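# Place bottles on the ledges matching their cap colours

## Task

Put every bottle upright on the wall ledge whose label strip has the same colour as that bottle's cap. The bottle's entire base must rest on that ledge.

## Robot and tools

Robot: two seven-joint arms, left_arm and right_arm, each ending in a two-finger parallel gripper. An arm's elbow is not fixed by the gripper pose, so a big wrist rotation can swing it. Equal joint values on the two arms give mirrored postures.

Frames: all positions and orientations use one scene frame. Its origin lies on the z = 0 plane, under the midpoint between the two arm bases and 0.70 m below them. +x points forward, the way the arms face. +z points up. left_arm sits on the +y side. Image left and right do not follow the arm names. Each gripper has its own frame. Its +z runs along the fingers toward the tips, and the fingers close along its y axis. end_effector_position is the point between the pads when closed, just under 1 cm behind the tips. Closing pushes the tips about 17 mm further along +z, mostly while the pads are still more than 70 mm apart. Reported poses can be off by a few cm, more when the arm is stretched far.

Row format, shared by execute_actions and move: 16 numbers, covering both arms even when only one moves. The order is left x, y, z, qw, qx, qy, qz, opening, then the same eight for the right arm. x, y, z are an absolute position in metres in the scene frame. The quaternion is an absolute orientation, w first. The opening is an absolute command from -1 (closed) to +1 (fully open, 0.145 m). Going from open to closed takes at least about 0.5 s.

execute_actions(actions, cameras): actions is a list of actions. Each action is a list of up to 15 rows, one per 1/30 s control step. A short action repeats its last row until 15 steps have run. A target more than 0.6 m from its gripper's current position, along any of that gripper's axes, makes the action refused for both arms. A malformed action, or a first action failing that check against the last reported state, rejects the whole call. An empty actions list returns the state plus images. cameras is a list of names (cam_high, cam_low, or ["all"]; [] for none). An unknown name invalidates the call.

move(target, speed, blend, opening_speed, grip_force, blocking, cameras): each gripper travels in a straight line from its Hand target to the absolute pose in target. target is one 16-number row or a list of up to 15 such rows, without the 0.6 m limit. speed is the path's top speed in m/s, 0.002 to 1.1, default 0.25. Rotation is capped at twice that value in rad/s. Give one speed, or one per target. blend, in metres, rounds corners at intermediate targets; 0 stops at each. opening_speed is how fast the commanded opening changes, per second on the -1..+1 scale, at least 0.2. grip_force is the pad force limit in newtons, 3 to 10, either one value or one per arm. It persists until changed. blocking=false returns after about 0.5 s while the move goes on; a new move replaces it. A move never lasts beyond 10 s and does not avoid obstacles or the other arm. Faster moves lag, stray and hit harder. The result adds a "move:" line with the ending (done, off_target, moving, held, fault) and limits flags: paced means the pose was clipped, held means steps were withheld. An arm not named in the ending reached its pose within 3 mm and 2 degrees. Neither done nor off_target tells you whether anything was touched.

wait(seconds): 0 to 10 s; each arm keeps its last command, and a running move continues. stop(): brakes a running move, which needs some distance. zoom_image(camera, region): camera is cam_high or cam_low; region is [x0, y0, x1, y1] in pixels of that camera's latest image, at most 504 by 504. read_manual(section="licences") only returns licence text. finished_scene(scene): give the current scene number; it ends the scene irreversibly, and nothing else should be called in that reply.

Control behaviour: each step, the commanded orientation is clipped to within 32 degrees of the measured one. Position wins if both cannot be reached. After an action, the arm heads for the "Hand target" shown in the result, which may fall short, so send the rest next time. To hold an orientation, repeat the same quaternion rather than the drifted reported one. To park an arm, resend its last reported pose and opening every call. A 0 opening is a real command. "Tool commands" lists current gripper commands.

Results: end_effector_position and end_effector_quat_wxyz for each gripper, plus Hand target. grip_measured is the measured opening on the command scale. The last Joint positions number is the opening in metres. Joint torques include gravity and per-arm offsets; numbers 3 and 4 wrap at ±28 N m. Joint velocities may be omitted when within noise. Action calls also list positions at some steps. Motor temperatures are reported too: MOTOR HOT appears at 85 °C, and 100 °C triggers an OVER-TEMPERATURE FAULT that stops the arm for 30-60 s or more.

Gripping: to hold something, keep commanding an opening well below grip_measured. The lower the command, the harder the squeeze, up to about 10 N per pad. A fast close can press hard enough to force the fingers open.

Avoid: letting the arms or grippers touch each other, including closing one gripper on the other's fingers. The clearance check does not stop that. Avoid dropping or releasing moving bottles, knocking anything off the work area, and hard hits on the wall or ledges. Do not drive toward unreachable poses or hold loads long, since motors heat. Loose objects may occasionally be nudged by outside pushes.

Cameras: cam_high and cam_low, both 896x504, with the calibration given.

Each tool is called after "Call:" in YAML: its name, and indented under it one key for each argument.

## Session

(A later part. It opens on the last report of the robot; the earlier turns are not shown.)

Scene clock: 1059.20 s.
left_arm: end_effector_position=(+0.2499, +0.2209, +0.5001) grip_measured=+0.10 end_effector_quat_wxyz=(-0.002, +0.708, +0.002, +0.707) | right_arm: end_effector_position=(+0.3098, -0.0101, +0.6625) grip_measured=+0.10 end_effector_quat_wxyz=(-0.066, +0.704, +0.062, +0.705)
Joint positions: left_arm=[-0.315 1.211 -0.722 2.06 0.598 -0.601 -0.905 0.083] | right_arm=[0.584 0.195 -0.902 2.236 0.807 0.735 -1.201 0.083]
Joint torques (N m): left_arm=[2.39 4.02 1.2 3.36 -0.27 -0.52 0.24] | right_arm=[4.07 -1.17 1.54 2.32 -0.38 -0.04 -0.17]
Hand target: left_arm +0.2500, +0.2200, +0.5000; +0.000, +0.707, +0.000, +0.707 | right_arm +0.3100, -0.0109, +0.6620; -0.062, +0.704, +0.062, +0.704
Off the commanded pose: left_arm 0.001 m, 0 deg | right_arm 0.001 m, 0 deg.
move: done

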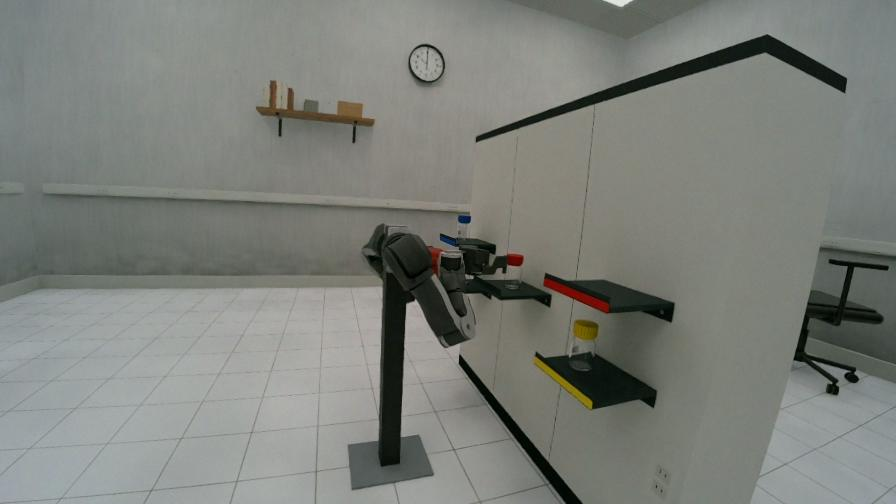

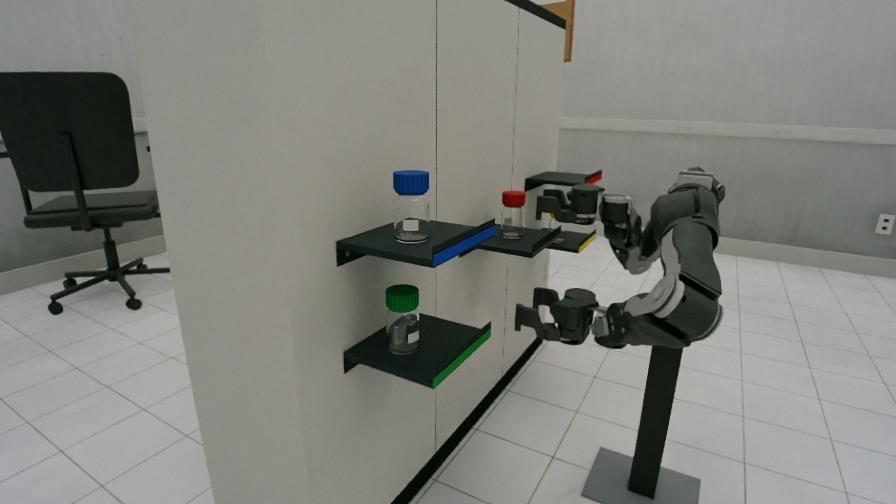

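Call:
move:
  target:
    - [0.25,0.22,0.5,0,0.7071,0,0.7071,0.1,0.381,0.002,0.661,-0.0616,0.7044,0.0616,0.7044,0.1]
    - [0.25,0.22,0.5,0,0.7071,0,0.7071,0.1,0.381,0.002,0.661,-0.0616,0.7044,0.0616,0.7044,-0.7]
    - [0.25,0.22,0.5,0,0.7071,0,0.7071,0.1,0.381,0.002,0.69,-0.0616,0.7044,0.0616,0.7044,-0.7]
  speed: [0.08,0.05,0.1]
  opening_speed: 2
  cameras: ["all"]

Call:
zoom_image:
  camera: "cam_low"
  region: [440, 150, 600, 290]

Call:
zoom_image:
  camera: "cam_high"
  region: [430, 210, 570, 310]

Scene clock: 1077.03 s.
left_arm: end_effector_position=(+0.2499, +0.2209, +0.5001) grip_measured=+0.10 end_effector_quat_wxyz=(-0.002, +0.708, +0.002, +0.707) | right_arm: end_effector_position=(+0.3808, +0.0039, +0.6876) grip_measured=-0.25 end_effector_quat_wxyz=(-0.064, +0.707, +0.065, +0.701)
Joint positions: left_arm=[-0.315 1.211 -0.722 2.06 0.598 -0.601 -0.905 0.083] | right_arm=[0.85 0.137 -0.821 1.894 0.914 0.687 -1.048 0.057]
Joint torques (N m): left_arm=[2.36 4.05 1.2 3.36 -0.27 -0.52 0.24] | right_arm=[6.24 -1.33 3.18 2.81 -0.43 -0.23 -0.15]
Hand target: left_arm +0.2500, +0.2200, +0.5000; +0.000, +0.707, +0.000, +0.707 | right_arm +0.3810, +0.0020, +0.6900; -0.062, +0.704, +0.062, +0.704
Off the commanded pose: left_arm 0.001 m, 0 deg | right_arm 0.003 m, 1 deg.
move: done

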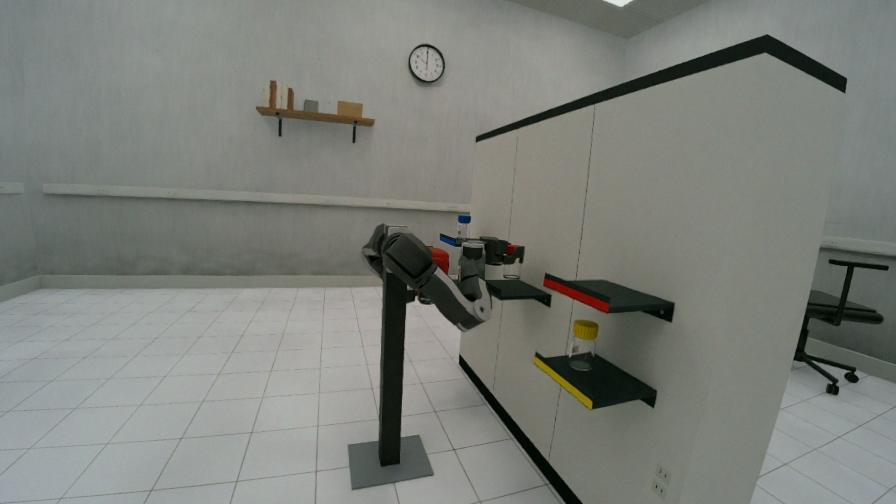

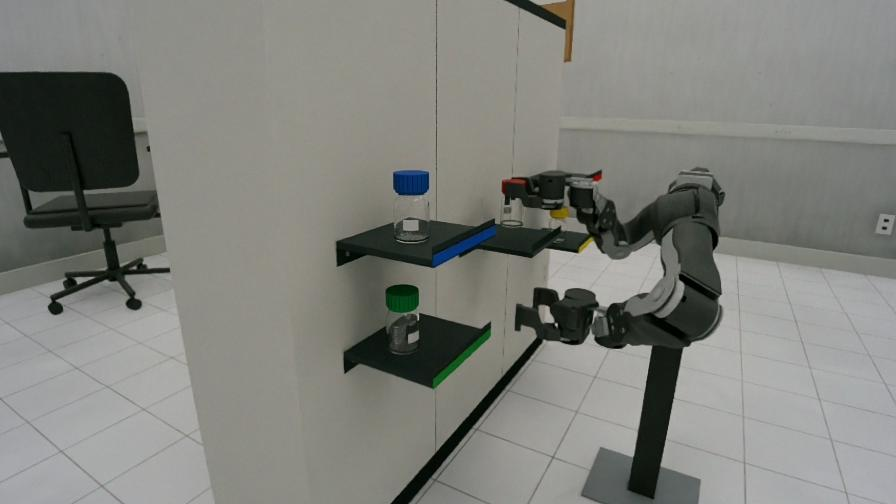

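Scaled by 3.150 from the camera's 896x504 image, which has a finer 1280x720 frame.

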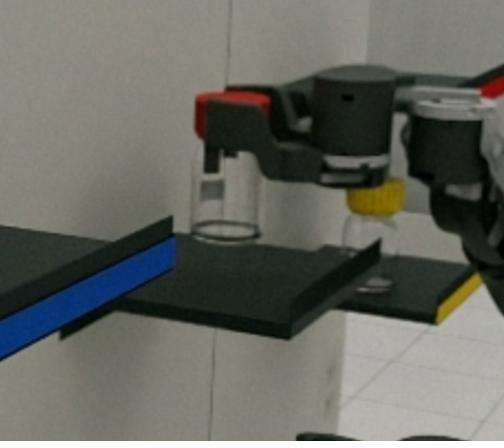

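Scaled by 3.600 from the camera's 896x504 image, which has a finer 1280x720 frame.

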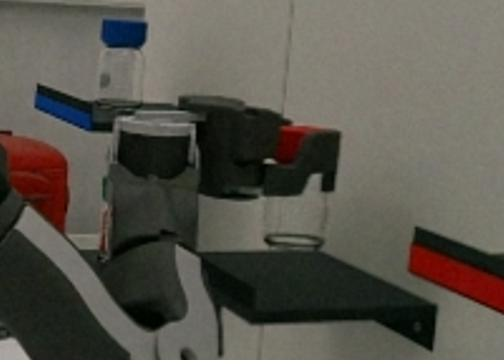

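Now to UR.

Call:
move:
  target:
    - [0.25,0.22,0.5,0,0.7071,0,0.7071,0.1,0.375,-0.12,0.71,0,0.7071,0,0.7071,-0.7]
    - [0.25,0.22,0.5,0,0.7071,0,0.7071,0.1,0.36,-0.2,0.785,0.0616,0.7044,-0.0616,0.7044,-0.7]
    - [0.25,0.22,0.5,0,0.7071,0,0.7071,0.1,0.37,-0.37,0.785,0.1228,0.6964,-0.1228,0.6964,-0.7]
    - [0.25,0.22,0.5,0,0.7071,0,0.7071,0.1,0.37,-0.37,0.765,0.1228,0.6964,-0.1228,0.6964,-0.7]
  speed: [0.12,0.12,0.12,0.05]
  blend: [0.03,0.02,0.005,0]
  cameras: ["all"]

Call:
zoom_image:
  camera: "cam_high"
  region: [480, 200, 700, 420]

Scene clock: 1090.00 s.
left_arm: end_effector_position=(+0.2499, +0.2209, +0.5001) grip_measured=+0.10 end_effector_quat_wxyz=(-0.002, +0.708, +0.002, +0.707) | right_arm: end_effector_position=(+0.3712, -0.3696, +0.7591) grip_measured=-0.25 end_effector_quat_wxyz=(+0.124, +0.704, -0.122, +0.689)
Joint positions: left_arm=[-0.315 1.211 -0.722 2.06 0.598 -0.601 -0.905 0.083] | right_arm=[0.732 1.304 -0.242 1.757 1.458 0.55 -0.638 0.057]
Joint torques (N m): left_arm=[2.39 4.05 1.2 3.36 -0.27 -0.52 0.24] | right_arm=[4.87 6.11 5.39 1.17 -0.31 -0.7 0.21]
Hand target: left_arm +0.2500, +0.2200, +0.5000; +0.000, +0.707, +0.000, +0.707 | right_arm +0.3699, -0.3700, +0.7650; +0.123, +0.696, -0.123, +0.696
Off the commanded pose: left_arm 0.001 m, 0 deg | right_arm 0.006 m, 1 deg.
move: off_target (right_arm)

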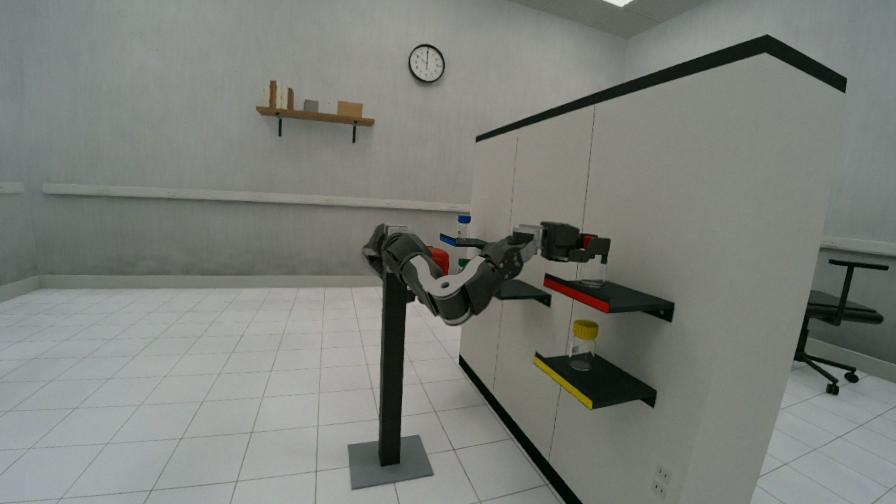

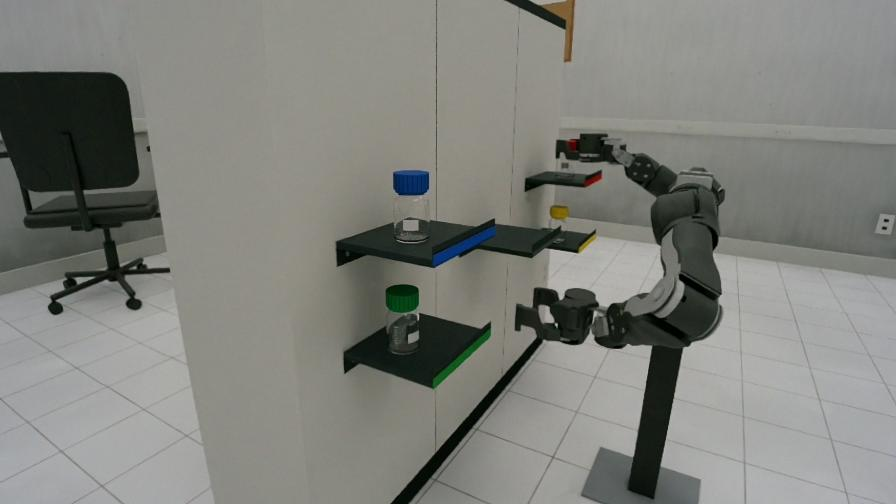

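Scaled by 2.291 from the camera's 896x504 image, which has a finer 1280x720 frame.

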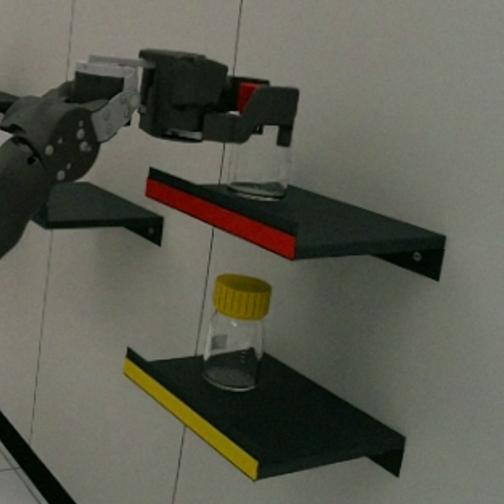

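Lower, release, retreat.

Call:
move:
  target:
    - [0.25,0.22,0.5,0,0.7071,0,0.7071,0.1,0.37,-0.37,0.748,0.1228,0.6964,-0.1228,0.6964,-0.7]
    - [0.25,0.22,0.5,0,0.7071,0,0.7071,0.1,0.37,-0.37,0.754,0.1228,0.6964,-0.1228,0.6964,0.1]
    - [0.25,0.22,0.5,0,0.7071,0,0.7071,0.1,0.29,-0.341,0.76,0.1228,0.6964,-0.1228,0.6964,0.1]
  speed: [0.03,0.05,0.1]
  opening_speed: 2
  cameras: ["all"]

Call:
zoom_image:
  camera: "cam_high"
  region: [480, 200, 700, 420]

Scene clock: 1105.33 s.
left_arm: end_effector_position=(+0.2499, +0.2209, +0.5001) grip_measured=+0.10 end_effector_quat_wxyz=(-0.002, +0.708, +0.002, +0.707) | right_arm: end_effector_position=(+0.2908, -0.3402, +0.7595) grip_measured=+0.10 end_effector_quat_wxyz=(+0.121, +0.694, -0.121, +0.699)
Joint positions: left_arm=[-0.315 1.211 -0.722 2.06 0.598 -0.601 -0.905 0.083] | right_arm=[0.009 1.143 0.674 2.189 1.559 0.783 -0.805 0.083]
Joint torques (N m): left_arm=[2.39 4.05 1.2 3.34 -0.27 -0.52 0.24] | right_arm=[2.23 6.32 3.54 0.68 -0.17 -0.22 -0.13]
Hand target: left_arm +0.2500, +0.2200, +0.5000; +0.000, +0.707, +0.000, +0.707 | right_arm +0.2901, -0.3411, +0.7599; +0.123, +0.694, -0.122, +0.698
Off the commanded pose: left_arm 0.001 m, 0 deg | right_arm 0.001 m, 1 deg.
joint sent to its limit (right arm) — joint 5 (forearm roll), upper limit; joint 6 (wrist pitch), upper limit. The joint targets still meet the commanded pose.
move: done

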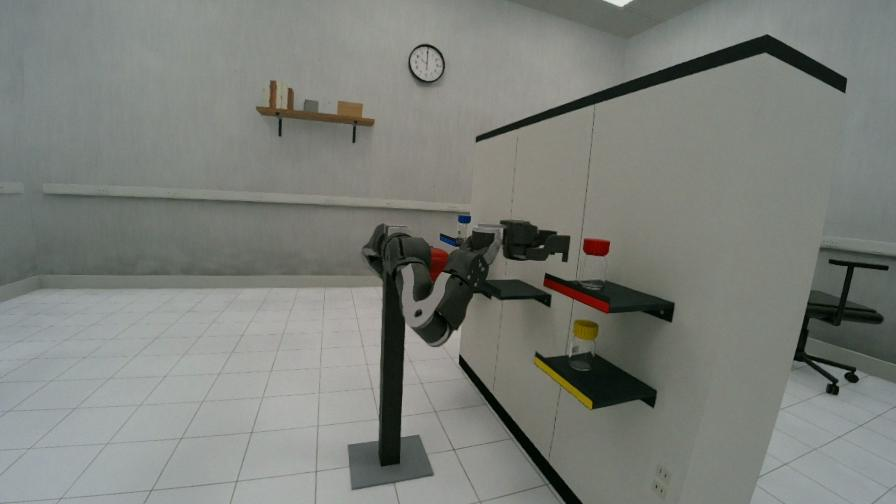

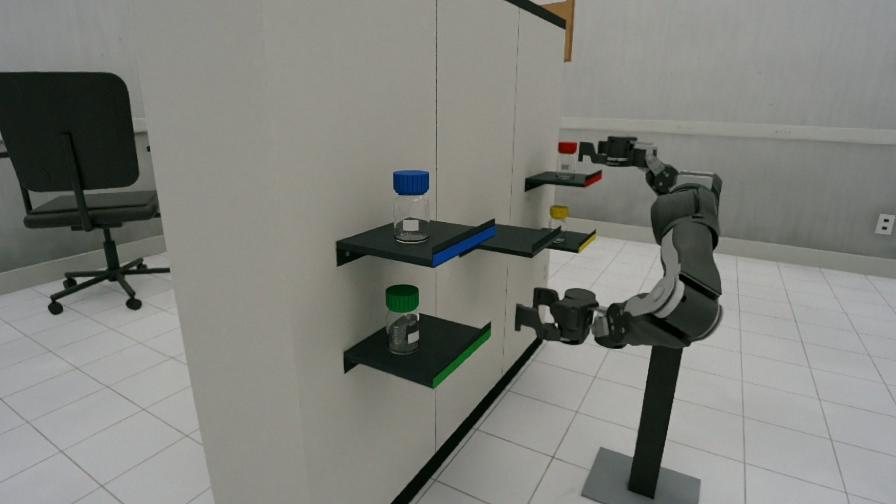

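Scaled by 2.291 from the camera's 896x504 image, which has a finer 1280x720 frame.

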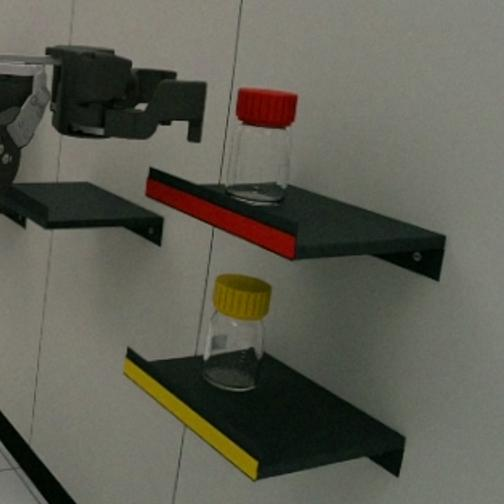

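Call:
finished_scene:
  scene: 1

The scene is finished: the task was done.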